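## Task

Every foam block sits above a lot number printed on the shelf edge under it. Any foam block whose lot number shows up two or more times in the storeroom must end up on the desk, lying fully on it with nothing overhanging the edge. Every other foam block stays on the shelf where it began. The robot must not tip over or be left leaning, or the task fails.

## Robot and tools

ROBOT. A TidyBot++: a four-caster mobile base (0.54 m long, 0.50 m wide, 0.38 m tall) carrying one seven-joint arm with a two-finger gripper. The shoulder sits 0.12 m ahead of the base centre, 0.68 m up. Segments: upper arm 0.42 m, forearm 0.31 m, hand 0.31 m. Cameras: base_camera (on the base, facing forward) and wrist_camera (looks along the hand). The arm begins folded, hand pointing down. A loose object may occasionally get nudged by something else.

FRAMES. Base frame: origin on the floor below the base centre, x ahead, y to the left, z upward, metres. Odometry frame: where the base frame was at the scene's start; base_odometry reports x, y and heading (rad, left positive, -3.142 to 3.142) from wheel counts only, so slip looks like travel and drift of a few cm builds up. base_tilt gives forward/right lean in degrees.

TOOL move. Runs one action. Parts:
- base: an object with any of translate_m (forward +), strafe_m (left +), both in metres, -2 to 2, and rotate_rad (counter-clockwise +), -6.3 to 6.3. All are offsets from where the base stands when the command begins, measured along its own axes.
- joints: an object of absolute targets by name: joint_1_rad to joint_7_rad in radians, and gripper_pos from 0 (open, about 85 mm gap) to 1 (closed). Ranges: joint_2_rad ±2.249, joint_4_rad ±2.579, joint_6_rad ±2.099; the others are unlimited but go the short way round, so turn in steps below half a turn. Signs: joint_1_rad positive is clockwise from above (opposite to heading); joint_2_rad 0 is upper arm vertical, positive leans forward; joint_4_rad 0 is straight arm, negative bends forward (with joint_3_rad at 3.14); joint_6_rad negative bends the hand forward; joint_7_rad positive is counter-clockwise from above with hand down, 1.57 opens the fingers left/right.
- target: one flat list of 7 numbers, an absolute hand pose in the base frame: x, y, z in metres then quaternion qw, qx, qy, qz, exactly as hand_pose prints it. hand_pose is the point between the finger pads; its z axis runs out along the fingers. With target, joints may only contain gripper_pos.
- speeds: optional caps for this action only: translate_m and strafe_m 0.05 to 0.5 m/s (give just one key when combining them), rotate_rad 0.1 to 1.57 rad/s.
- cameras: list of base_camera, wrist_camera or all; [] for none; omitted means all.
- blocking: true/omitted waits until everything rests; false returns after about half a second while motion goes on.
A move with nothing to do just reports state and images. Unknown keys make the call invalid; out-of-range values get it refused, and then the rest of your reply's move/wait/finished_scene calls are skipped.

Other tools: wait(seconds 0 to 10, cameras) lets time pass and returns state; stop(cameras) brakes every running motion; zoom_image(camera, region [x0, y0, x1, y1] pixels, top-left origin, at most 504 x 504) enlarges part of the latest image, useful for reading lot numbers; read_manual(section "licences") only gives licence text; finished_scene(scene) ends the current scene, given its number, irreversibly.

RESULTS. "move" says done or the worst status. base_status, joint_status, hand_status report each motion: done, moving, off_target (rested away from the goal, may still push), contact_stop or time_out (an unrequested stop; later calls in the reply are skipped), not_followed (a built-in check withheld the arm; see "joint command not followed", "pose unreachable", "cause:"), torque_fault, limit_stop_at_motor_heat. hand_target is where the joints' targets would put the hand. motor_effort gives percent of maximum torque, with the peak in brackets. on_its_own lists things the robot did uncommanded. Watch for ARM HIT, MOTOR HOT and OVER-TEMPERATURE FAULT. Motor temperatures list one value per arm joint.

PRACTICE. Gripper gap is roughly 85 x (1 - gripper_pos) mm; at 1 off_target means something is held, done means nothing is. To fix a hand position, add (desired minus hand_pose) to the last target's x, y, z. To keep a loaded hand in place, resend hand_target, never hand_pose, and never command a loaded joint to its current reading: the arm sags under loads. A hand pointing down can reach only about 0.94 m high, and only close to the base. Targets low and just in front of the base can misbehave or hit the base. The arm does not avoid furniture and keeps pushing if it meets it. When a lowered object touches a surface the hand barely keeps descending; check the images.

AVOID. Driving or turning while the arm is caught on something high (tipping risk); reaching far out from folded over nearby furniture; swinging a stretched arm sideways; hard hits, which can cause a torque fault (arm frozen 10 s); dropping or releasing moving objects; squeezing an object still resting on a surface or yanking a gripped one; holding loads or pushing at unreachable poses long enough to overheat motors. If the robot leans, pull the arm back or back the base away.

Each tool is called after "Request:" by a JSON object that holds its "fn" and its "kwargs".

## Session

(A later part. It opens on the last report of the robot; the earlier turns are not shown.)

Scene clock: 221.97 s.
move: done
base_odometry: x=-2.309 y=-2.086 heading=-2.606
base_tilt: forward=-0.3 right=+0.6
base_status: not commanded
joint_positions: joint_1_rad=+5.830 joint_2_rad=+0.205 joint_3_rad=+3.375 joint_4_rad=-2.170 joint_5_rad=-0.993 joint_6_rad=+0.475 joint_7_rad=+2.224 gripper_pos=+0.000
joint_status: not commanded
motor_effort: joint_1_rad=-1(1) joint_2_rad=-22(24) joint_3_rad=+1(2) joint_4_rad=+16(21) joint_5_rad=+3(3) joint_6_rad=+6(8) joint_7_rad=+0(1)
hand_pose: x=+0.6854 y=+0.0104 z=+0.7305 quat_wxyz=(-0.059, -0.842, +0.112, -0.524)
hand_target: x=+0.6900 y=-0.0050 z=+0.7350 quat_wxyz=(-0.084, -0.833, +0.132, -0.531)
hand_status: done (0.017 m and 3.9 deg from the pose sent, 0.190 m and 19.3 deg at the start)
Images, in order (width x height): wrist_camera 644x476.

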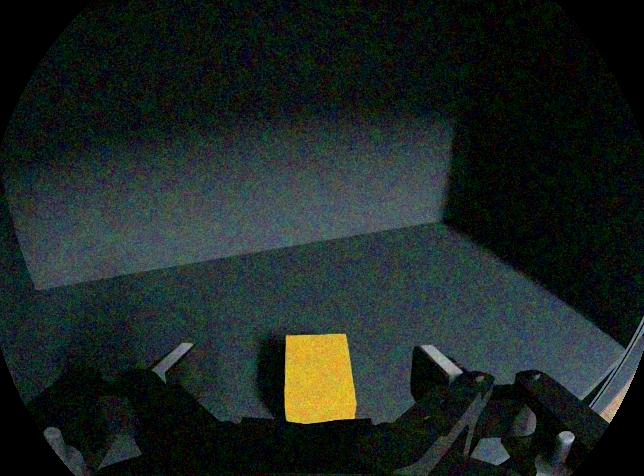

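Request:
{"fn": "move", "kwargs": {"target": [0.71,-0.02,0.68,0.084,0.833,-0.132,0.531], "cameras": ["wrist_camera"]}}

Request:
{"fn": "move", "kwargs": {"target": [0.72,-0.022,0.64,0.084,0.833,-0.132,0.531], "cameras": ["wrist_camera"]}}

Scene clock: 223.70 s.
move: done
base_odometry: x=-2.309 y=-2.086 heading=-2.606
base_tilt: forward=-0.3 right=+0.6
base_status: not commanded
joint_positions: joint_1_rad=+5.804 joint_2_rad=+0.370 joint_3_rad=+3.508 joint_4_rad=-2.170 joint_5_rad=-0.755 joint_6_rad=+0.503 joint_7_rad=+1.885 gripper_pos=+0.000
joint_status: not commanded
motor_effort: joint_1_rad=+0(2) joint_2_rad=-25(27) joint_3_rad=+3(3) joint_4_rad=+13(17) joint_5_rad=+2(3) joint_6_rad=+8(8) joint_7_rad=+0(1)
hand_pose: x=+0.7068 y=-0.0232 z=+0.6772 quat_wxyz=(-0.075, -0.840, +0.151, -0.515)
hand_target: x=+0.7100 y=-0.0200 z=+0.6800 quat_wxyz=(-0.084, -0.833, +0.132, -0.531)
hand_status: done (0.005 m and 3.2 deg from the pose sent, 0.064 m and 3.9 deg at the start)
Images, in order (width x height): wrist_camera 644x476.

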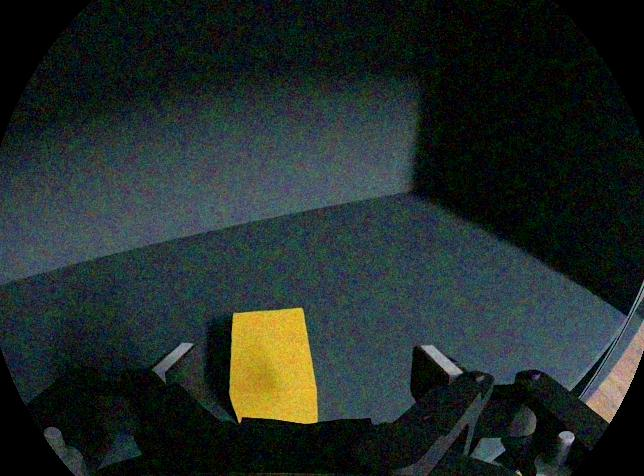

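Scene clock: 224.97 s.
move: done
base_odometry: x=-2.309 y=-2.086 heading=-2.606
base_tilt: forward=-0.3 right=+0.6
base_status: not commanded
joint_positions: joint_1_rad=+5.816 joint_2_rad=+0.485 joint_3_rad=+3.503 joint_4_rad=-2.172 joint_5_rad=-0.639 joint_6_rad=+0.593 joint_7_rad=+1.726 gripper_pos=+0.000
joint_status: not commanded
motor_effort: joint_1_rad=+0(1) joint_2_rad=-28(30) joint_3_rad=+4(4) joint_4_rad=+13(14) joint_5_rad=+1(2) joint_6_rad=+8(8) joint_7_rad=+0(1)
hand_pose: x=+0.7206 y=-0.0233 z=+0.6444 quat_wxyz=(-0.082, -0.836, +0.148, -0.522)
hand_target: x=+0.7200 y=-0.0220 z=+0.6400 quat_wxyz=(-0.084, -0.833, +0.132, -0.531)
hand_status: done (0.005 m and 2.2 deg from the pose sent, 0.039 m and 3.2 deg at the start)
Images, in order (width x height): wrist_camera 644x476.

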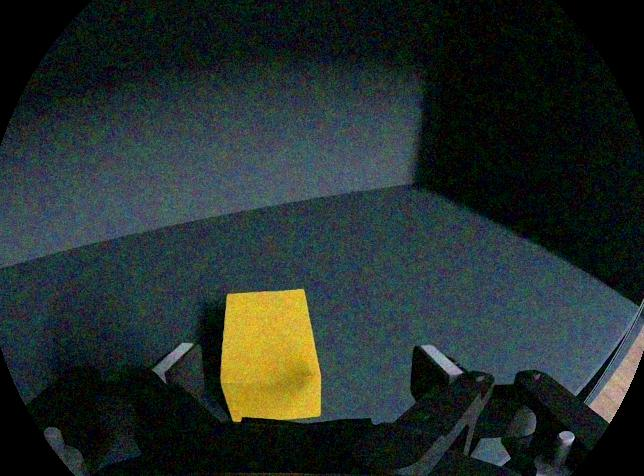

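Request:
{"fn": "move", "kwargs": {"target": [0.725,0.01,0.615,0.084,0.833,-0.132,0.531], "cameras": ["wrist_camera"]}}

Scene clock: 226.30 s.
move: done
base_odometry: x=-2.309 y=-2.086 heading=-2.606
base_tilt: forward=-0.3 right=+0.6
base_status: not commanded
joint_positions: joint_1_rad=+5.743 joint_2_rad=+0.569 joint_3_rad=+3.507 joint_4_rad=-2.172 joint_5_rad=-0.638 joint_6_rad=+0.632 joint_7_rad=+1.694 gripper_pos=+0.000
joint_status: not commanded
motor_effort: joint_1_rad=+0(2) joint_2_rad=-28(30) joint_3_rad=+5(6) joint_4_rad=+11(13) joint_5_rad=+1(2) joint_6_rad=+8(9) joint_7_rad=+0(1)
hand_pose: x=+0.7217 y=+0.0135 z=+0.6113 quat_wxyz=(-0.083, -0.845, +0.118, -0.514)
hand_target: x=+0.7250 y=+0.0100 z=+0.6150 quat_wxyz=(-0.084, -0.833, +0.132, -0.531)
hand_status: done (0.006 m and 2.8 deg from the pose sent, 0.045 m and 2.2 deg at the start)
Images, in order (width x height): wrist_camera 644x476.

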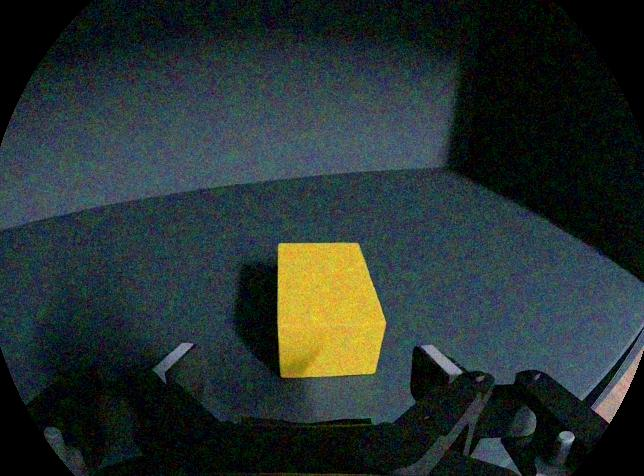

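Request:
{"fn": "move", "kwargs": {"target": [0.725,0.01,0.59,0.084,0.833,-0.132,0.531], "cameras": []}}

Request:
{"fn": "move", "kwargs": {"base": {"translate_m":0.055,"strafe_m":-0.02}, "speeds": {"translate_m":0.1}, "cameras": ["wrist_camera"]}}

Scene clock: 227.60 s.
move: done
base_odometry: x=-2.309 y=-2.086 heading=-2.606
base_tilt: forward=-0.3 right=+0.6
base_status: not commanded
joint_positions: joint_1_rad=+5.745 joint_2_rad=+0.634 joint_3_rad=+3.499 joint_4_rad=-2.172 joint_5_rad=-0.638 joint_6_rad=+0.697 joint_7_rad=+1.625 gripper_pos=+0.000
joint_status: not commanded
motor_effort: joint_1_rad=+0(1) joint_2_rad=-29(31) joint_3_rad=+5(5) joint_4_rad=+11(11) joint_5_rad=+1(1) joint_6_rad=+8(9) joint_7_rad=+0(1)
hand_pose: x=+0.7251 y=+0.0096 z=+0.5940 quat_wxyz=(-0.087, -0.838, +0.134, -0.522)
hand_target: x=+0.7250 y=+0.0100 z=+0.5900 quat_wxyz=(-0.084, -0.833, +0.132, -0.531)
hand_status: done (0.004 m and 1.3 deg from the pose sent, 0.022 m and 2.8 deg at the start)

Scene clock: 228.77 s.
move: done
base_odometry: x=-2.367 y=-2.097 heading=-2.606
base_tilt: forward=-0.3 right=+0.6
base_status: done
joint_positions: joint_1_rad=+5.747 joint_2_rad=+0.634 joint_3_rad=+3.498 joint_4_rad=-2.172 joint_5_rad=-0.638 joint_6_rad=+0.697 joint_7_rad=+1.625 gripper_pos=+0.000
joint_status: not commanded
motor_effort: joint_1_rad=-1(2) joint_2_rad=-30(31) joint_3_rad=+5(6) joint_4_rad=+10(11) joint_5_rad=+1(1) joint_6_rad=+7(8) joint_7_rad=+0(1)
hand_pose: x=+0.7251 y=+0.0090 z=+0.5940 quat_wxyz=(-0.087, -0.838, +0.134, -0.522)
hand_target: x=+0.7250 y=+0.0100 z=+0.5900 quat_wxyz=(-0.084, -0.833, +0.132, -0.531)
hand_status: not commanded
Images, in order (width x height): wrist_camera 644x476.

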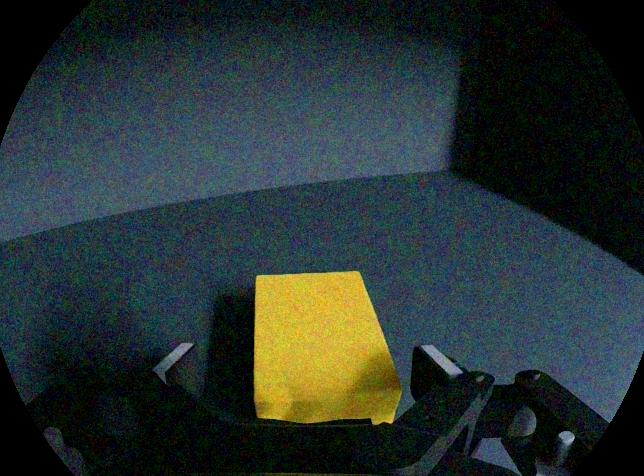

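Request:
{"fn": "move", "kwargs": {"base": {"translate_m":0.035,"strafe_m":-0.012}, "speeds": {"translate_m":0.1}, "cameras": ["wrist_camera"]}}

Request:
{"fn": "move", "kwargs": {"joints": {"gripper_pos":0.65}, "cameras": ["wrist_camera"]}}

Scene clock: 231.67 s.
move: done
base_odometry: x=-2.403 y=-2.105 heading=-2.605
base_tilt: forward=-0.3 right=+0.6
base_status: done
joint_positions: joint_1_rad=+5.747 joint_2_rad=+0.634 joint_3_rad=+3.497 joint_4_rad=-2.172 joint_5_rad=-0.638 joint_6_rad=+0.698 joint_7_rad=+1.625 gripper_pos=+0.000
joint_status: not commanded
motor_effort: joint_1_rad=+0(2) joint_2_rad=-30(31) joint_3_rad=+5(7) joint_4_rad=+10(11) joint_5_rad=+1(1) joint_6_rad=+8(9) joint_7_rad=+0(1)
hand_pose: x=+0.7252 y=+0.0091 z=+0.5941 quat_wxyz=(-0.087, -0.838, +0.134, -0.522)
hand_target: x=+0.7250 y=+0.0100 z=+0.5900 quat_wxyz=(-0.084, -0.833, +0.132, -0.531)
hand_status: not commanded
Images, in order (width x height): wrist_camera 644x476.

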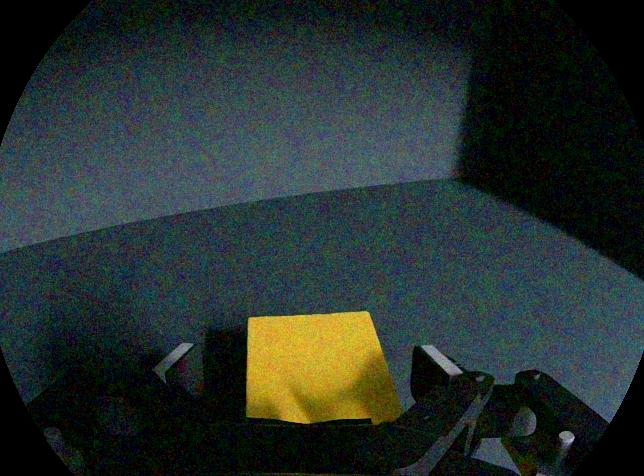

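Scene clock: 232.57 s.
move: off_target
base_odometry: x=-2.403 y=-2.105 heading=-2.605
base_tilt: forward=-0.3 right=+0.6
base_status: not commanded
joint_positions: joint_1_rad=+5.747 joint_2_rad=+0.634 joint_3_rad=+3.497 joint_4_rad=-2.172 joint_5_rad=-0.638 joint_6_rad=+0.703 joint_7_rad=+1.625 gripper_pos=+0.466
joint_status: gripper_pos off_target (ended at +0.466, target +0.650)
motor_effort: joint_1_rad=+0(1) joint_2_rad=-29(30) joint_3_rad=+5(5) joint_4_rad=+9(10) joint_5_rad=+1(1) joint_6_rad=+8(8) joint_7_rad=+0(1)
hand_pose: x=+0.7257 y=+0.0088 z=+0.5952 quat_wxyz=(-0.087, -0.837, +0.134, -0.524)
hand_target: x=+0.7250 y=+0.0100 z=+0.5900 quat_wxyz=(-0.084, -0.833, +0.132, -0.531)
hand_status: not commanded
Images, in order (width x height): wrist_camera 644x476.

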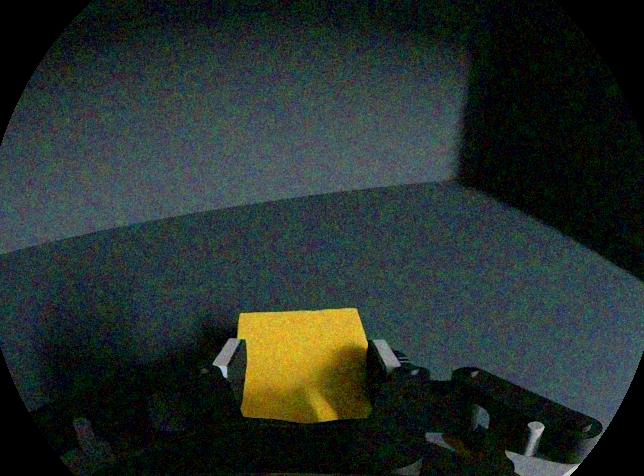

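Request:
{"fn": "move", "kwargs": {"target": [0.715,0.01,0.65,0.084,0.833,-0.132,0.531], "cameras": ["wrist_camera"]}}

Scene clock: 233.83 s.
move: done
base_odometry: x=-2.403 y=-2.105 heading=-2.605
base_tilt: forward=-0.3 right=+0.6
base_status: not commanded
joint_positions: joint_1_rad=+5.714 joint_2_rad=+0.481 joint_3_rad=+3.530 joint_4_rad=-2.172 joint_5_rad=-0.659 joint_6_rad=+0.664 joint_7_rad=+1.725 gripper_pos=+0.466
joint_status: not commanded
motor_effort: joint_1_rad=+0(1) joint_2_rad=-27(32) joint_3_rad=+4(5) joint_4_rad=+13(13) joint_5_rad=+2(2) joint_6_rad=+8(9) joint_7_rad=+0(1)
hand_pose: x=+0.7273 y=+0.0142 z=+0.6694 quat_wxyz=(-0.074, -0.818, +0.125, -0.557)
hand_target: x=+0.7150 y=+0.0100 z=+0.6500 quat_wxyz=(-0.084, -0.833, +0.132, -0.531)
hand_status: done (0.023 m and 3.7 deg from the pose sent, 0.056 m and 1.0 deg at the start)
Images, in order (width x height): wrist_camera 644x476.

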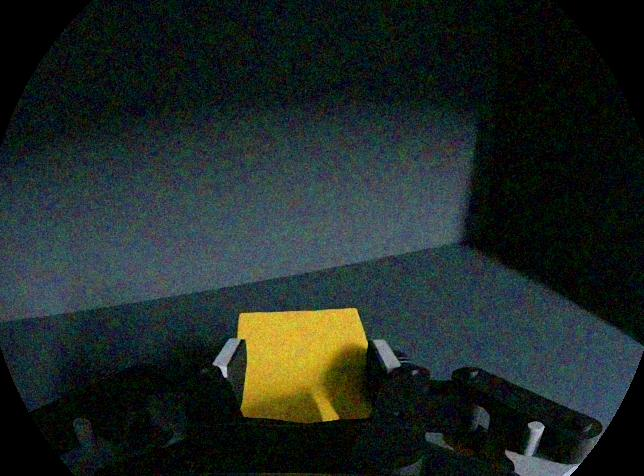

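Request:
{"fn": "move", "kwargs": {"joints": {"gripper_pos":0.85}, "base": {"translate_m":-0.4}, "speeds": {"translate_m":0.25}, "cameras": ["wrist_camera"]}}

Request:
{"fn": "move", "kwargs": {"base": {"translate_m":-1.61,"strafe_m":-0.2}, "joints": {"joint_1_rad":6.286,"joint_2_rad":-0.88,"joint_3_rad":3.14,"joint_4_rad":-2.48,"joint_5_rad":0,"joint_6_rad":-0.5,"joint_7_rad":1.57}, "cameras": ["wrist_camera"]}}

Request:
{"fn": "move", "kwargs": {"base": {"rotate_rad":-1.571}, "cameras": ["wrist_camera"]}}

Request:
{"fn": "move", "kwargs": {"target": [0.5,0,1.1,0,0.843,0,0.537], "cameras": ["wrist_camera"]}}

Scene clock: 236.67 s.
move: off_target
base_odometry: x=-2.059 y=-1.900 heading=-2.605
base_tilt: forward=-0.3 right=+0.6
base_status: done
joint_positions: joint_1_rad=+5.712 joint_2_rad=+0.480 joint_3_rad=+3.531 joint_4_rad=-2.172 joint_5_rad=-0.659 joint_6_rad=+0.661 joint_7_rad=+1.726 gripper_pos=+0.466
joint_status: gripper_pos off_target (ended at +0.466, target +0.850)
motor_effort: joint_1_rad=+0(2) joint_2_rad=-26(30) joint_3_rad=+4(4) joint_4_rad=+13(15) joint_5_rad=+2(2) joint_6_rad=+8(9) joint_7_rad=+0(1)
hand_pose: x=+0.7270 y=+0.0155 z=+0.6691 quat_wxyz=(-0.073, -0.819, +0.124, -0.556)
hand_target: x=+0.7150 y=+0.0100 z=+0.6500 quat_wxyz=(-0.084, -0.833, +0.132, -0.531)
hand_status: not commanded
Images, in order (width x height): wrist_camera 644x476.

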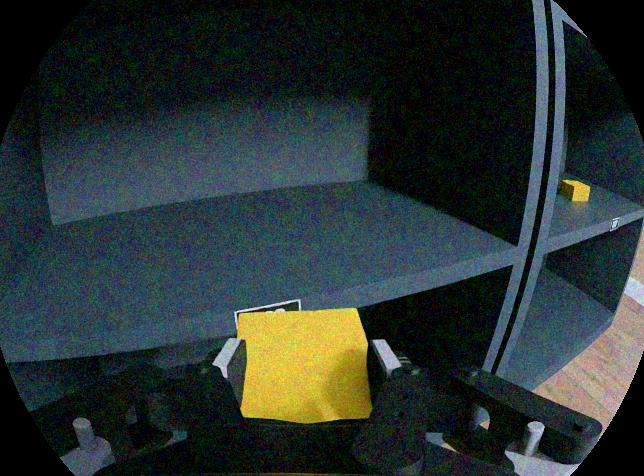

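Scene clock: 240.63 s.
move: done
base_odometry: x=-0.777 y=-0.906 heading=-2.606
base_tilt: forward=-0.3 right=+0.6
base_status: done
joint_positions: joint_1_rad=+6.267 joint_2_rad=-0.870 joint_3_rad=+3.157 joint_4_rad=-2.450 joint_5_rad=-0.070 joint_6_rad=-0.454 joint_7_rad=+1.613 gripper_pos=+0.466
joint_status: all done
motor_effort: joint_1_rad=+0(4) joint_2_rad=+7(30) joint_3_rad=+1(5) joint_4_rad=+22(23) joint_5_rad=+0(3) joint_6_rad=+8(10) joint_7_rad=+0(1)
hand_pose: x=+0.3902 y=+0.0112 z=+0.8112 quat_wxyz=(+0.025, -0.850, +0.001, -0.525)
hand_target: x=+0.3776 y=+0.0010 z=+0.7835 quat_wxyz=(-0.001, -0.867, +0.001, -0.498)
hand_status: not commanded
Images, in order (width x height): wrist_camera 644x476.

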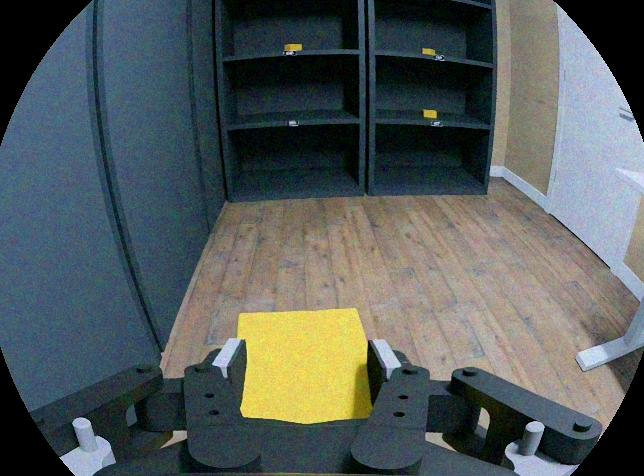

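Scene clock: 242.93 s.
move: done
base_odometry: x=-0.777 y=-0.906 heading=+2.107
base_tilt: forward=-0.3 right=+0.6
base_status: done
joint_positions: joint_1_rad=+6.271 joint_2_rad=-0.870 joint_3_rad=+3.154 joint_4_rad=-2.451 joint_5_rad=-0.067 joint_6_rad=-0.454 joint_7_rad=+1.613 gripper_pos=+0.466
joint_status: not commanded
motor_effort: joint_1_rad=+0(1) joint_2_rad=+7(7) joint_3_rad=+1(2) joint_4_rad=+23(23) joint_5_rad=+0(1) joint_6_rad=+9(9) joint_7_rad=+0(1)
hand_pose: x=+0.3902 y=+0.0104 z=+0.8111 quat_wxyz=(+0.023, -0.851, +0.001, -0.525)
hand_target: x=+0.3776 y=+0.0010 z=+0.7835 quat_wxyz=(-0.001, -0.867, +0.001, -0.498)
hand_status: not commanded
Images, in order (width x height): wrist_camera 644x476.

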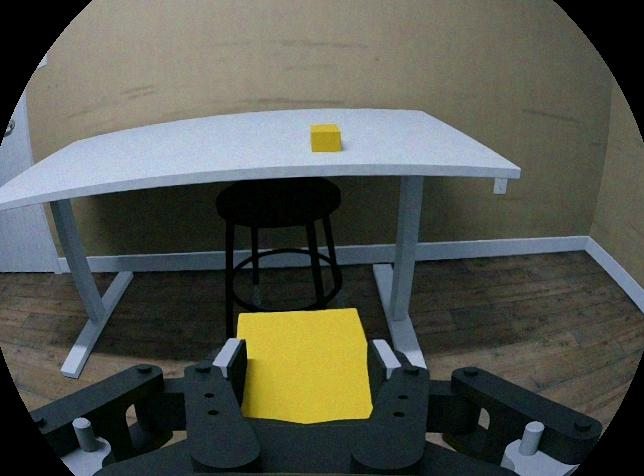

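Scene clock: 245.27 s.
move: done
base_odometry: x=-0.777 y=-0.906 heading=+2.107
base_tilt: forward=-0.3 right=+0.6
base_status: not commanded
joint_positions: joint_1_rad=+6.271 joint_2_rad=-0.432 joint_3_rad=+3.154 joint_4_rad=-1.450 joint_5_rad=-0.067 joint_6_rad=-0.938 joint_7_rad=+1.613 gripper_pos=+0.466
joint_status: not commanded
motor_effort: joint_1_rad=-1(1) joint_2_rad=-4(7) joint_3_rad=+0(1) joint_4_rad=+20(24) joint_5_rad=+0(1) joint_6_rad=+8(9) joint_7_rad=+0(1)
hand_pose: x=+0.4989 y=+0.0162 z=+1.1126 quat_wxyz=(+0.024, -0.829, -0.015, -0.559)
hand_target: x=+0.5000 y=+0.0000 z=+1.1000 quat_wxyz=(+0.000, -0.843, +0.000, -0.537)
hand_status: done (0.021 m and 4.4 deg from the pose sent, 0.309 m and 3.0 deg at the start)
Images, in order (width x height): wrist_camera 644x476.

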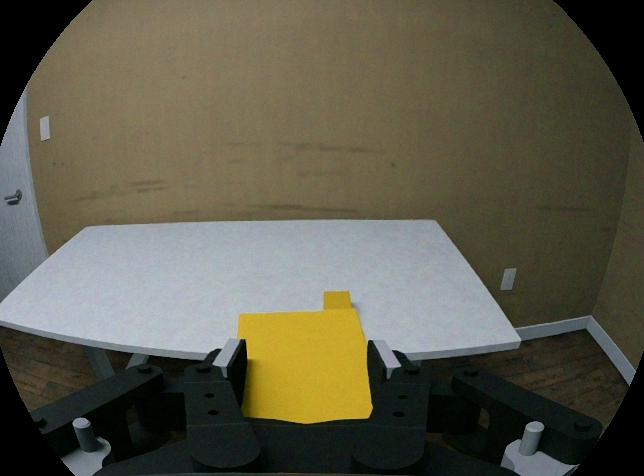

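Request:
{"fn": "move", "kwargs": {"base": {"translate_m":0.35,"strafe_m":0.24}, "cameras": []}}

Request:
{"fn": "move", "kwargs": {"target": [0.78,0,0.85,0,0.82,0,0.572], "cameras": []}}

Request:
{"fn": "move", "kwargs": {"target": [0.78,0,0.78,0,0.82,0,0.572], "cameras": ["wrist_camera"]}}

Request:
{"fn": "move", "kwargs": {"target": [0.78,0,0.755,0,0.82,0,0.572], "cameras": []}}

Request:
{"fn": "move", "kwargs": {"target": [0.78,0,0.74,0,0.82,0,0.572], "cameras": ["wrist_camera"]}}

Scene clock: 247.77 s.
move: done
base_odometry: x=-1.162 y=-0.727 heading=+2.107
base_tilt: forward=-0.4 right=+0.6
base_status: done
joint_positions: joint_1_rad=+6.271 joint_2_rad=-0.414 joint_3_rad=+3.153 joint_4_rad=-1.448 joint_5_rad=-0.065 joint_6_rad=-0.942 joint_7_rad=+1.613 gripper_pos=+0.466
joint_status: not commanded
motor_effort: joint_1_rad=+0(1) joint_2_rad=-5(8) joint_3_rad=+1(2) joint_4_rad=+20(21) joint_5_rad=+0(1) joint_6_rad=+8(9) joint_7_rad=+0(0)
hand_pose: x=+0.5059 y=+0.0164 z=+1.1059 quat_wxyz=(+0.023, -0.834, -0.016, -0.551)
hand_target: x=+0.5000 y=+0.0000 z=+1.1000 quat_wxyz=(+0.000, -0.843, +0.000, -0.537)
hand_status: not commanded

Scene clock: 250.03 s.
move: done
base_odometry: x=-1.162 y=-0.727 heading=+2.107
base_tilt: forward=-0.3 right=+0.6
base_status: not commanded
joint_positions: joint_1_rad=+6.275 joint_2_rad=+0.189 joint_3_rad=+3.148 joint_4_rad=-1.786 joint_5_rad=-0.056 joint_6_rad=+0.037 joint_7_rad=+1.603 gripper_pos=+0.466
joint_status: not commanded
motor_effort: joint_1_rad=-1(1) joint_2_rad=-26(29) joint_3_rad=+0(1) joint_4_rad=+22(24) joint_5_rad=+1(1) joint_6_rad=+8(9) joint_7_rad=+0(1)
hand_pose: x=+0.7776 y=+0.0017 z=+0.8593 quat_wxyz=(+0.006, -0.825, +0.010, -0.566)
hand_target: x=+0.7800 y=+0.0000 z=+0.8500 quat_wxyz=(+0.000, -0.820, +0.000, -0.572)
hand_status: done (0.010 m and 1.5 deg from the pose sent, 0.375 m and 4.3 deg at the start)

Scene clock: 251.17 s.
move: done
base_odometry: x=-1.162 y=-0.727 heading=+2.107
base_tilt: forward=-0.3 right=+0.6
base_status: not commanded
joint_positions: joint_1_rad=+6.275 joint_2_rad=+0.281 joint_3_rad=+3.148 joint_4_rad=-1.925 joint_5_rad=-0.054 joint_6_rad=+0.263 joint_7_rad=+1.600 gripper_pos=+0.466
joint_status: not commanded
motor_effort: joint_1_rad=+0(1) joint_2_rad=-28(31) joint_3_rad=+0(0) joint_4_rad=+19(21) joint_5_rad=+1(1) joint_6_rad=+8(9) joint_7_rad=+0(0)
hand_pose: x=+0.7787 y=-0.0020 z=+0.7859 quat_wxyz=(+0.000, -0.826, +0.012, -0.564)
hand_target: x=+0.7800 y=+0.0000 z=+0.7800 quat_wxyz=(+0.000, -0.820, +0.000, -0.572)
hand_status: done (0.006 m and 1.9 deg from the pose sent, 0.079 m and 1.5 deg at the start)
Images, in order (width x height): wrist_camera 644x476.

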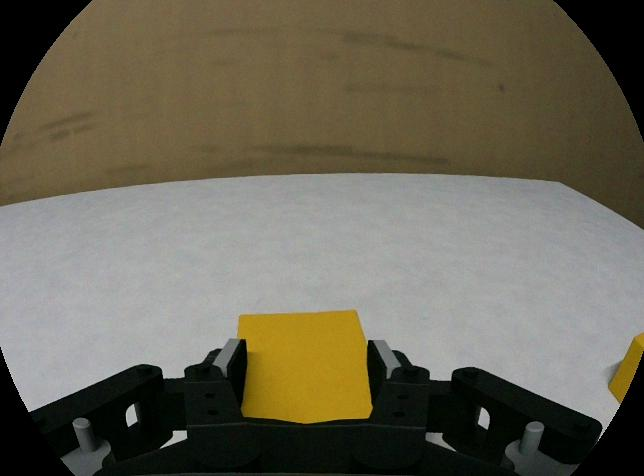

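Scene clock: 251.87 s.
move: done
base_odometry: x=-1.162 y=-0.727 heading=+2.107
base_tilt: forward=-0.3 right=+0.6
base_status: not commanded
joint_positions: joint_1_rad=+6.275 joint_2_rad=+0.304 joint_3_rad=+3.148 joint_4_rad=-1.955 joint_5_rad=-0.054 joint_6_rad=+0.360 joint_7_rad=+1.600 gripper_pos=+0.466
joint_status: not commanded
motor_effort: joint_1_rad=+0(2) joint_2_rad=-26(29) joint_3_rad=+1(2) joint_4_rad=+17(19) joint_5_rad=+1(1) joint_6_rad=+8(9) joint_7_rad=+0(0)
hand_pose: x=+0.7825 y=-0.0034 z=+0.7835 quat_wxyz=(-0.002, -0.813, +0.013, -0.582)
hand_target: x=+0.7800 y=+0.0000 z=+0.7550 quat_wxyz=(+0.000, -0.820, +0.000, -0.572)
hand_status: done (0.029 m and 2.1 deg from the pose sent, 0.031 m and 1.9 deg at the start)

Scene clock: 252.50 s.
move: off_target
base_odometry: x=-1.162 y=-0.727 heading=+2.107
base_tilt: forward=-0.3 right=+0.6
base_status: not commanded
joint_positions: joint_1_rad=+6.275 joint_2_rad=+0.316 joint_3_rad=+3.147 joint_4_rad=-1.973 joint_5_rad=-0.054 joint_6_rad=+0.416 joint_7_rad=+1.600 gripper_pos=+0.466
joint_status: not commanded
motor_effort: joint_1_rad=+2(2) joint_2_rad=-24(26) joint_3_rad=+2(3) joint_4_rad=+16(18) joint_5_rad=+0(1) joint_6_rad=+7(7) joint_7_rad=+0(0)
hand_pose: x=+0.7835 y=-0.0036 z=+0.7821 quat_wxyz=(-0.003, -0.806, +0.013, -0.592)
hand_target: x=+0.7800 y=+0.0000 z=+0.7400 quat_wxyz=(+0.000, -0.820, +0.000, -0.572)
hand_status: off_target (0.042 m and 3.2 deg from the pose sent, 0.044 m and 2.1 deg at the start)
Images, in order (width x height): wrist_camera 644x476.

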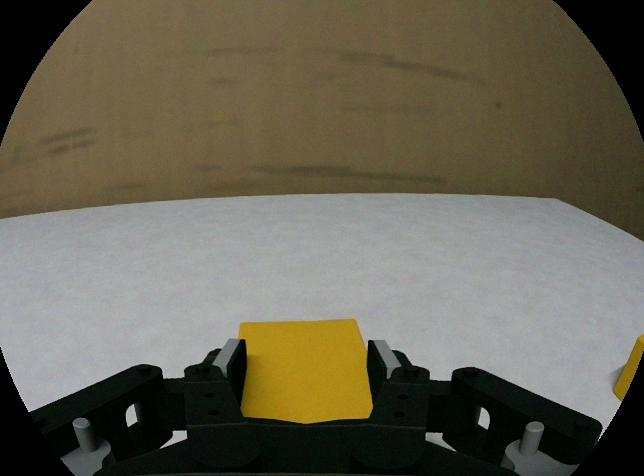

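Request:
{"fn": "move", "kwargs": {"target": [0.78,0,0.735,0,0.77,0,0.638], "cameras": []}}

Request:
{"fn": "move", "kwargs": {"joints": {"gripper_pos":0.0}, "cameras": []}}

Request:
{"fn": "move", "kwargs": {"target": [0.77,0,0.87,0,0.793,0,0.609], "cameras": []}}

Request:
{"fn": "move", "kwargs": {"base": {"translate_m":-0.4}, "cameras": ["wrist_camera"]}}

Request:
{"fn": "move", "kwargs": {"base": {"rotate_rad":1.571}, "joints": {"joint_1_rad":6.286,"joint_2_rad":-0.88,"joint_3_rad":3.14,"joint_4_rad":-2.48,"joint_5_rad":0,"joint_6_rad":0.1,"joint_7_rad":1.57}, "cameras": ["wrist_camera"]}}

Request:
{"fn": "move", "kwargs": {"base": {"translate_m":1.6,"strafe_m":0.45}, "cameras": ["wrist_camera","base_camera"]}}

Scene clock: 254.17 s.
move: off_target
base_odometry: x=-1.162 y=-0.727 heading=+2.107
base_tilt: forward=-0.3 right=+0.6
base_status: not commanded
joint_positions: joint_1_rad=+6.274 joint_2_rad=+0.394 joint_3_rad=+3.147 joint_4_rad=-2.081 joint_5_rad=-0.050 joint_6_rad=+0.784 joint_7_rad=+1.598 gripper_pos=+0.466
joint_status: not commanded
motor_effort: joint_1_rad=+2(3) joint_2_rad=-23(24) joint_3_rad=+2(3) joint_4_rad=+15(17) joint_5_rad=+0(1) joint_6_rad=+6(7) joint_7_rad=+0(0)
hand_pose: x=+0.7839 y=-0.0063 z=+0.7857 quat_wxyz=(-0.010, -0.748, +0.012, -0.663)
hand_target: x=+0.7800 y=+0.0000 z=+0.7350 quat_wxyz=(+0.000, -0.770, +0.000, -0.638)
hand_status: off_target (0.051 m and 4.2 deg from the pose sent, 0.047 m and 6.8 deg at the start)

Scene clock: 255.27 s.
move: done
base_odometry: x=-1.162 y=-0.727 heading=+2.107
base_tilt: forward=-0.3 right=+0.6
base_status: not commanded
joint_positions: joint_1_rad=+6.274 joint_2_rad=+0.443 joint_3_rad=+3.151 joint_4_rad=-2.096 joint_5_rad=-0.049 joint_6_rad=+0.789 joint_7_rad=+1.598 gripper_pos=+0.000
joint_status: all done
motor_effort: joint_1_rad=-1(3) joint_2_rad=-30(32) joint_3_rad=+0(3) joint_4_rad=+15(16) joint_5_rad=+1(1) joint_6_rad=+8(10) joint_7_rad=+0(0)
hand_pose: x=+0.7837 y=-0.0087 z=+0.7469 quat_wxyz=(-0.012, -0.768, +0.013, -0.640)
hand_target: x=+0.7800 y=+0.0000 z=+0.7350 quat_wxyz=(+0.000, -0.770, +0.000, -0.638)
hand_status: not commanded

Scene clock: 257.00 s.
move: done
base_odometry: x=-1.162 y=-0.727 heading=+2.107
base_tilt: forward=-0.3 right=+0.6
base_status: not commanded
joint_positions: joint_1_rad=+6.274 joint_2_rad=+0.161 joint_3_rad=+3.151 joint_4_rad=-1.891 joint_5_rad=-0.049 joint_6_rad=+0.273 joint_7_rad=+1.597 gripper_pos=+0.000
joint_status: not commanded
motor_effort: joint_1_rad=-1(1) joint_2_rad=-25(32) joint_3_rad=+0(0) joint_4_rad=+20(21) joint_5_rad=+1(1) joint_6_rad=+9(10) joint_7_rad=+0(1)
hand_pose: x=+0.7697 y=-0.0025 z=+0.8866 quat_wxyz=(+0.001, -0.777, +0.012, -0.629)
hand_target: x=+0.7700 y=+0.0000 z=+0.8700 quat_wxyz=(+0.000, -0.793, +0.000, -0.609)
hand_status: done (0.017 m and 3.3 deg from the pose sent, 0.124 m and 5.0 deg at the start)

Scene clock: 259.03 s.
move: done
base_odometry: x=-0.958 y=-1.072 heading=+2.107
base_tilt: forward=-0.3 right=+0.6
base_status: done
joint_positions: joint_1_rad=+6.274 joint_2_rad=+0.156 joint_3_rad=+3.151 joint_4_rad=-1.891 joint_5_rad=-0.049 joint_6_rad=+0.266 joint_7_rad=+1.597 gripper_pos=+0.000
joint_status: not commanded
motor_effort: joint_1_rad=+0(1) joint_2_rad=-26(28) joint_3_rad=+0(1) joint_4_rad=+21(22) joint_5_rad=+1(1) joint_6_rad=+9(10) joint_7_rad=+0(1)
hand_pose: x=+0.7685 y=-0.0029 z=+0.8883 quat_wxyz=(+0.001, -0.777, +0.012, -0.629)
hand_target: x=+0.7700 y=+0.0000 z=+0.8700 quat_wxyz=(+0.000, -0.793, +0.000, -0.609)
hand_status: not commanded
Images, in order (width x height): wrist_camera 644x476.

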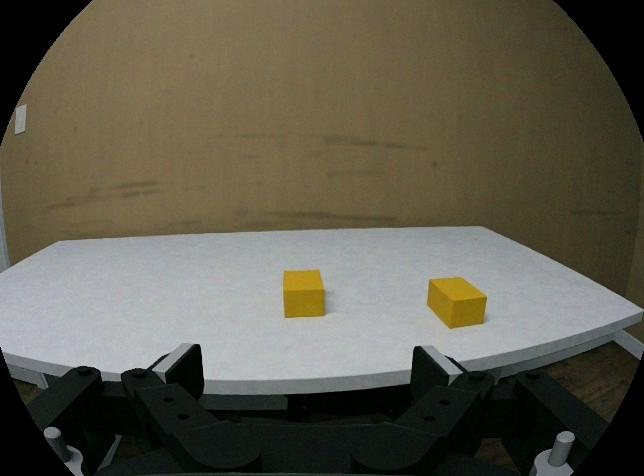

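Scene clock: 261.37 s.
move: done
base_odometry: x=-0.958 y=-1.072 heading=-2.606
base_tilt: forward=-0.4 right=+0.6
base_status: done
joint_positions: joint_1_rad=+6.283 joint_2_rad=-0.865 joint_3_rad=+3.137 joint_4_rad=-2.448 joint_5_rad=-0.049 joint_6_rad=+0.149 joint_7_rad=+1.597 gripper_pos=+0.000
joint_status: all done
motor_effort: joint_1_rad=+0(4) joint_2_rad=+6(28) joint_3_rad=+1(4) joint_4_rad=+23(24) joint_5_rad=+1(2) joint_6_rad=+9(10) joint_7_rad=+0(1)
hand_pose: x=+0.4216 y=+0.0011 z=+0.9929 quat_wxyz=(+0.006, -0.657, +0.008, -0.753)
hand_target: x=+0.4194 y=+0.0012 z=+0.9627 quat_wxyz=(-0.001, -0.682, +0.000, -0.732)
hand_status: not commanded
Images, in order (width x height): wrist_camera 644x476.

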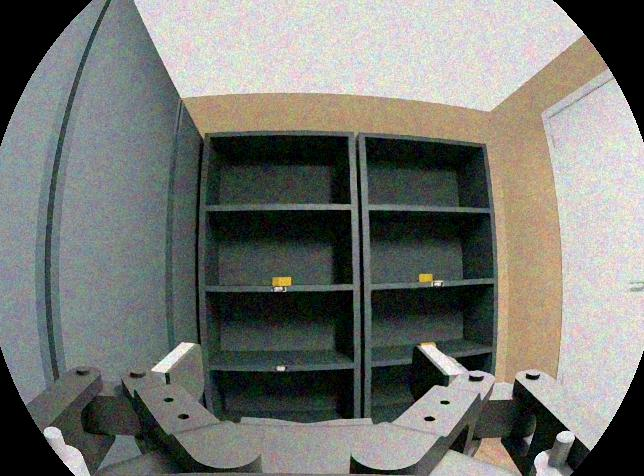

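Scene clock: 268.07 s.
move: time_out
base_odometry: x=-1.852 y=-2.008 heading=-2.639
base_tilt: forward=-0.4 right=+0.6
base_status: translate_m time_out (by the wheels' count: +1.247 of +1.600); strafe_m time_out (by the wheels' count: +0.350 of +0.450)
joint_positions: joint_1_rad=+6.285 joint_2_rad=-0.873 joint_3_rad=+3.134 joint_4_rad=-2.452 joint_5_rad=-0.049 joint_6_rad=+0.142 joint_7_rad=+1.597 gripper_pos=+0.000
joint_status: not commanded
motor_effort: joint_1_rad=-1(4) joint_2_rad=+6(18) joint_3_rad=+1(11) joint_4_rad=+23(26) joint_5_rad=+0(1) joint_6_rad=+9(11) joint_7_rad=+0(1)
hand_pose: x=+0.4194 y=+0.0020 z=+0.9909 quat_wxyz=(+0.005, -0.658, +0.007, -0.753)
hand_target: x=+0.4194 y=+0.0012 z=+0.9627 quat_wxyz=(-0.001, -0.682, +0.000, -0.732)
hand_status: not commanded
pictures: base_camera, wrist_camera
Images, in order (width x height): base_camera 644x364, wrist_camera 644x476.

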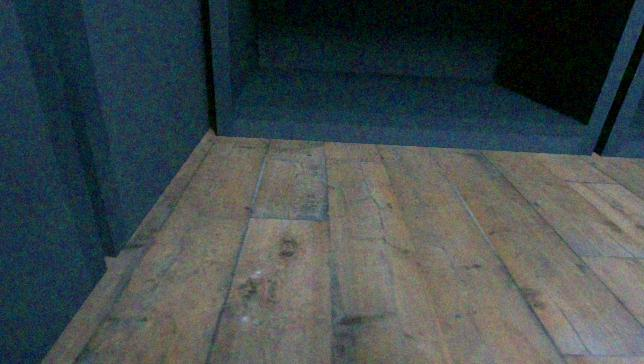

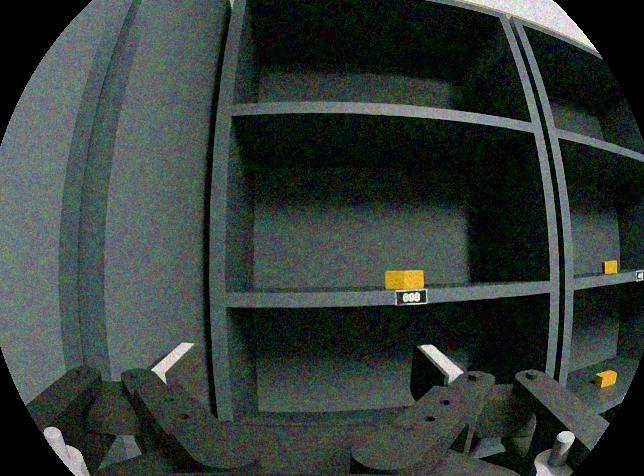

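Request:
{"fn": "move", "kwargs": {"base": {"strafe_m":-0.25}, "cameras": []}}

Request:
{"fn": "move", "kwargs": {"base": {"translate_m":0.3,"rotate_rad":-0.03}, "cameras": []}}

Request:
{"fn": "move", "kwargs": {"target": [0.46,0,1.2,0,0.843,0,0.537]}}

Scene clock: 269.97 s.
move: done
base_odometry: x=-1.973 y=-1.789 heading=-2.639
base_tilt: forward=-0.4 right=+0.6
base_status: done
joint_positions: joint_1_rad=+6.285 joint_2_rad=-0.873 joint_3_rad=+3.137 joint_4_rad=-2.452 joint_5_rad=-0.049 joint_6_rad=+0.142 joint_7_rad=+1.597 gripper_pos=+0.000
joint_status: not commanded
motor_effort: joint_1_rad=+0(1) joint_2_rad=+6(7) joint_3_rad=+1(3) joint_4_rad=+23(23) joint_5_rad=+1(1) joint_6_rad=+8(9) joint_7_rad=+0(1)
hand_pose: x=+0.4194 y=+0.0008 z=+0.9909 quat_wxyz=(+0.006, -0.658, +0.008, -0.753)
hand_target: x=+0.4194 y=+0.0012 z=+0.9627 quat_wxyz=(-0.001, -0.682, +0.000, -0.732)
hand_status: not commanded

Scene clock: 271.80 s.
move: done
base_odometry: x=-2.236 y=-1.934 heading=-2.669
base_tilt: forward=-0.3 right=+0.6
base_status: done
joint_positions: joint_1_rad=+6.285 joint_2_rad=-0.872 joint_3_rad=+3.137 joint_4_rad=-2.452 joint_5_rad=-0.049 joint_6_rad=+0.141 joint_7_rad=+1.597 gripper_pos=+0.000
joint_status: not commanded
motor_effort: joint_1_rad=-1(1) joint_2_rad=+6(9) joint_3_rad=+1(2) joint_4_rad=+23(24) joint_5_rad=+1(1) joint_6_rad=+8(10) joint_7_rad=+0(1)
hand_pose: x=+0.4197 y=+0.0008 z=+0.9905 quat_wxyz=(+0.006, -0.659, +0.008, -0.752)
hand_target: x=+0.4194 y=+0.0012 z=+0.9627 quat_wxyz=(-0.001, -0.682, +0.000, -0.732)
hand_status: not commanded

Scene clock: 274.90 s.
move: done
base_odometry: x=-2.236 y=-1.934 heading=-2.669
base_tilt: forward=-0.3 right=+0.6
base_status: not commanded
joint_positions: joint_1_rad=+6.285 joint_2_rad=-0.338 joint_3_rad=+3.137 joint_4_rad=-0.986 joint_5_rad=-0.049 joint_6_rad=-1.306 joint_7_rad=+1.597 gripper_pos=+0.000
joint_status: not commanded
motor_effort: joint_1_rad=+0(1) joint_2_rad=-3(7) joint_3_rad=+1(1) joint_4_rad=+16(24) joint_5_rad=+1(1) joint_6_rad=+8(10) joint_7_rad=+0(1)
hand_pose: x=+0.4576 y=+0.0177 z=+1.2131 quat_wxyz=(+0.016, -0.828, -0.020, -0.559)
hand_target: x=+0.4600 y=+0.0000 z=+1.2000 quat_wxyz=(+0.000, -0.843, +0.000, -0.537)
hand_status: done (0.022 m and 4.3 deg from the pose sent, 0.213 m and 32.6 deg at the start)
pictures: base_camera, wrist_camera
Images, in order (width x height): base_camera 644x364, wrist_camera 644x476.

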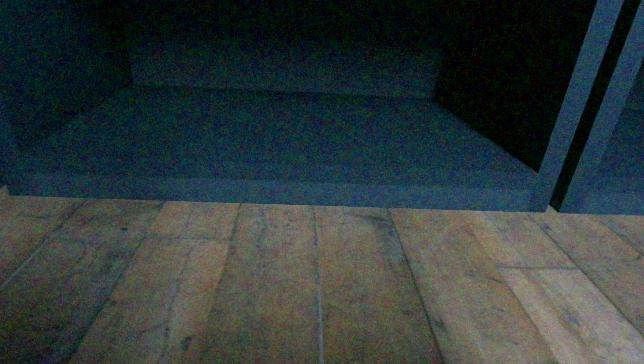

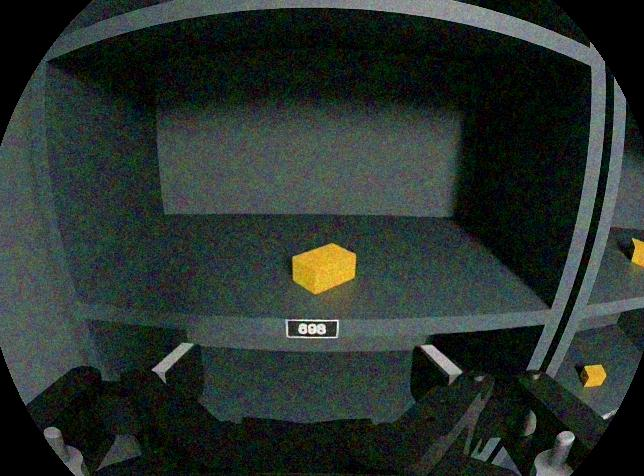

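Request:
{"fn": "move", "kwargs": {"base": {"strafe_m":0.1}, "joints": {"joint_1_rad":5.95,"joint_2_rad":0.185,"joint_3_rad":3.14,"joint_4_rad":-0.92,"joint_5_rad":1.094,"joint_6_rad":-1.309,"joint_7_rad":0.564}, "cameras": ["wrist_camera"]}}

Request:
{"fn": "move", "kwargs": {"base": {"translate_m":0.2}, "speeds": {"translate_m":0.2}, "cameras": ["wrist_camera","base_camera"]}}

Scene clock: 278.03 s.
move: done
base_odometry: x=-2.190 y=-2.023 heading=-2.669
base_tilt: forward=-0.3 right=+0.6
base_status: done
joint_positions: joint_1_rad=+5.967 joint_2_rad=+0.173 joint_3_rad=+3.139 joint_4_rad=-0.936 joint_5_rad=+1.027 joint_6_rad=-1.308 joint_7_rad=+0.609 gripper_pos=+0.000
joint_status: all done
motor_effort: joint_1_rad=-1(3) joint_2_rad=-23(26) joint_3_rad=+1(2) joint_4_rad=+17(20) joint_5_rad=+7(8) joint_6_rad=+5(9) joint_7_rad=+0(1)
hand_pose: x=+0.6703 y=-0.0877 z=+1.1325 quat_wxyz=(-0.207, -0.758, +0.303, -0.539)
hand_target: x=+0.6715 y=-0.0896 z=+1.1491 quat_wxyz=(-0.216, -0.736, +0.313, -0.560)
hand_status: not commanded
Images, in order (width x height): wrist_camera 644x476.

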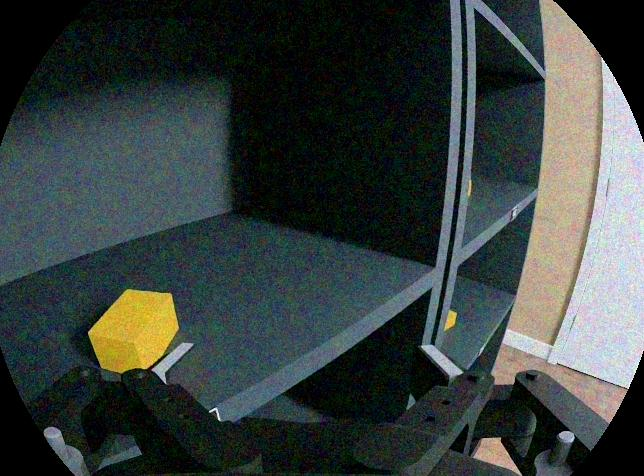

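Scene clock: 279.77 s.
move: done
base_odometry: x=-2.369 y=-2.114 heading=-2.669
base_tilt: forward=-0.3 right=+0.6
base_status: done
joint_positions: joint_1_rad=+5.966 joint_2_rad=+0.177 joint_3_rad=+3.139 joint_4_rad=-0.934 joint_5_rad=+1.031 joint_6_rad=-1.308 joint_7_rad=+0.607 gripper_pos=+0.000
joint_status: not commanded
motor_effort: joint_1_rad=-1(1) joint_2_rad=-24(27) joint_3_rad=+1(1) joint_4_rad=+18(20) joint_5_rad=+7(8) joint_6_rad=+4(6) joint_7_rad=+0(1)
hand_pose: x=+0.6714 y=-0.0875 z=+1.1329 quat_wxyz=(-0.208, -0.757, +0.303, -0.540)
hand_target: x=+0.6715 y=-0.0896 z=+1.1491 quat_wxyz=(-0.216, -0.736, +0.313, -0.560)
hand_status: not commanded
pictures: base_camera, wrist_camera
Images, in order (width x height): base_camera 644x364, wrist_camera 644x476.

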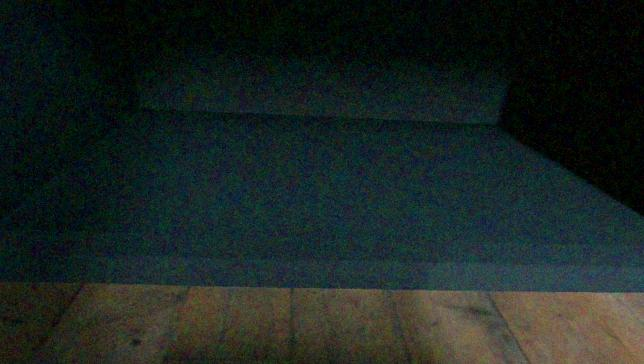

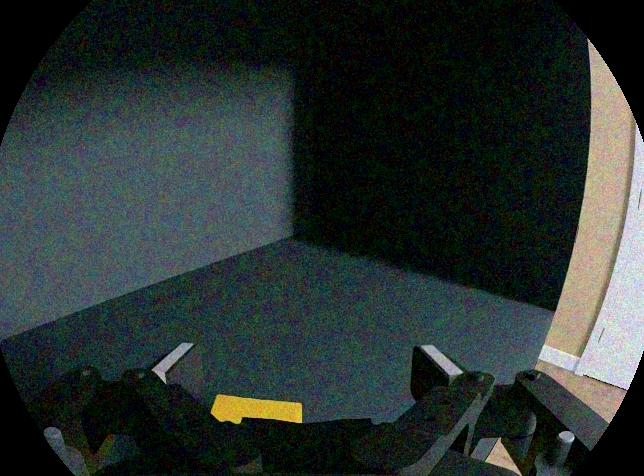

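Request:
{"fn": "move", "kwargs": {"base": {"translate_m":0.016,"strafe_m":0.045}, "joints": {"joint_2_rad":0.15,"joint_4_rad":-1.11,"joint_5_rad":1.148,"joint_6_rad":-1.235,"joint_7_rad":0.4}, "cameras": ["wrist_camera"]}}

Scene clock: 281.47 s.
move: done
base_odometry: x=-2.363 y=-2.162 heading=-2.669
base_tilt: forward=-0.3 right=+0.6
base_status: done
joint_positions: joint_1_rad=+5.958 joint_2_rad=+0.156 joint_3_rad=+3.139 joint_4_rad=-1.084 joint_5_rad=+1.084 joint_6_rad=-1.286 joint_7_rad=+0.445 gripper_pos=+0.000
joint_status: all done
motor_effort: joint_1_rad=+0(3) joint_2_rad=-23(26) joint_3_rad=+1(2) joint_4_rad=+19(20) joint_5_rad=+8(9) joint_6_rad=+4(6) joint_7_rad=+0(1)
hand_pose: x=+0.6684 y=-0.0907 z=+1.0954 quat_wxyz=(-0.212, -0.748, +0.328, -0.537)
hand_target: x=+0.6759 y=-0.0889 z=+1.1102 quat_wxyz=(-0.214, -0.730, +0.317, -0.566)
hand_status: not commanded
Images, in order (width x height): wrist_camera 644x476.

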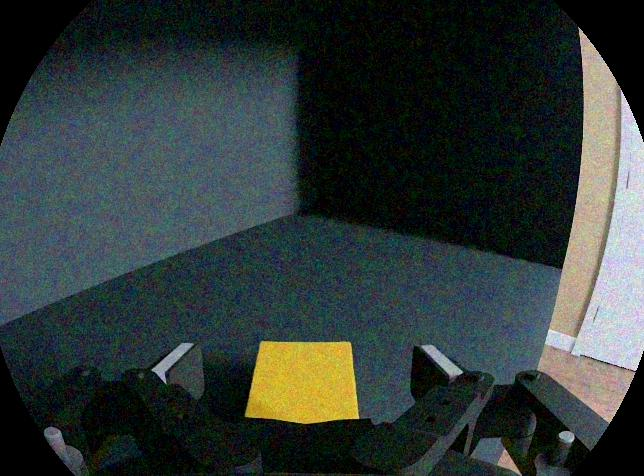

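Request:
{"fn": "move", "kwargs": {"joints": {"joint_2_rad":0.12,"joint_4_rad":-1.40,"joint_5_rad":1.228,"joint_6_rad":-1.14,"joint_7_rad":0.17}, "cameras": ["wrist_camera"]}}

Scene clock: 283.17 s.
move: done
base_odometry: x=-2.363 y=-2.162 heading=-2.669
base_tilt: forward=-0.3 right=+0.6
base_status: not commanded
joint_positions: joint_1_rad=+5.958 joint_2_rad=+0.127 joint_3_rad=+3.139 joint_4_rad=-1.372 joint_5_rad=+1.164 joint_6_rad=-1.193 joint_7_rad=+0.215 gripper_pos=+0.000
joint_status: all done
motor_effort: joint_1_rad=-1(1) joint_2_rad=-23(25) joint_3_rad=+1(1) joint_4_rad=+19(20) joint_5_rad=+8(9) joint_6_rad=+2(5) joint_7_rad=+0(1)
hand_pose: x=+0.6678 y=-0.0927 z=+1.0153 quat_wxyz=(-0.223, -0.750, +0.328, -0.529)
hand_target: x=+0.6775 y=-0.0867 z=+1.0268 quat_wxyz=(-0.217, -0.739, +0.310, -0.558)
hand_status: not commanded
Images, in order (width x height): wrist_camera 644x476.

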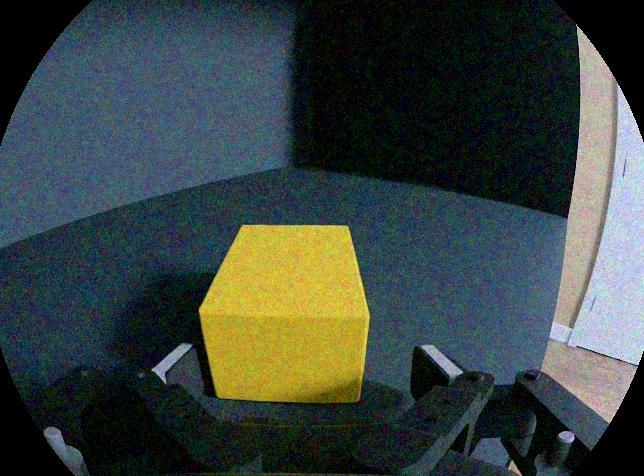

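Request:
{"fn": "move", "kwargs": {"base": {"translate_m":0.053,"strafe_m":-0.038}, "speeds": {"translate_m":0.08}, "cameras": ["wrist_camera"]}}

Scene clock: 284.77 s.
move: done
base_odometry: x=-2.427 y=-2.152 heading=-2.669
base_tilt: forward=-0.3 right=+0.6
base_status: done
joint_positions: joint_1_rad=+5.957 joint_2_rad=+0.122 joint_3_rad=+3.139 joint_4_rad=-1.372 joint_5_rad=+1.165 joint_6_rad=-1.192 joint_7_rad=+0.213 gripper_pos=+0.000
joint_status: not commanded
motor_effort: joint_1_rad=+0(2) joint_2_rad=-22(25) joint_3_rad=+0(2) joint_4_rad=+19(20) joint_5_rad=+8(9) joint_6_rad=+2(3) joint_7_rad=+0(1)
hand_pose: x=+0.6666 y=-0.0929 z=+1.0183 quat_wxyz=(-0.221, -0.749, +0.328, -0.532)
hand_target: x=+0.6775 y=-0.0867 z=+1.0268 quat_wxyz=(-0.217, -0.739, +0.310, -0.558)
hand_status: not commanded
Images, in order (width x height): wrist_camera 644x476.

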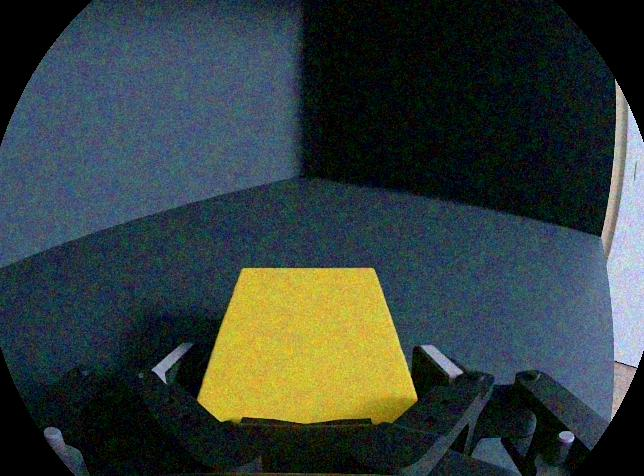

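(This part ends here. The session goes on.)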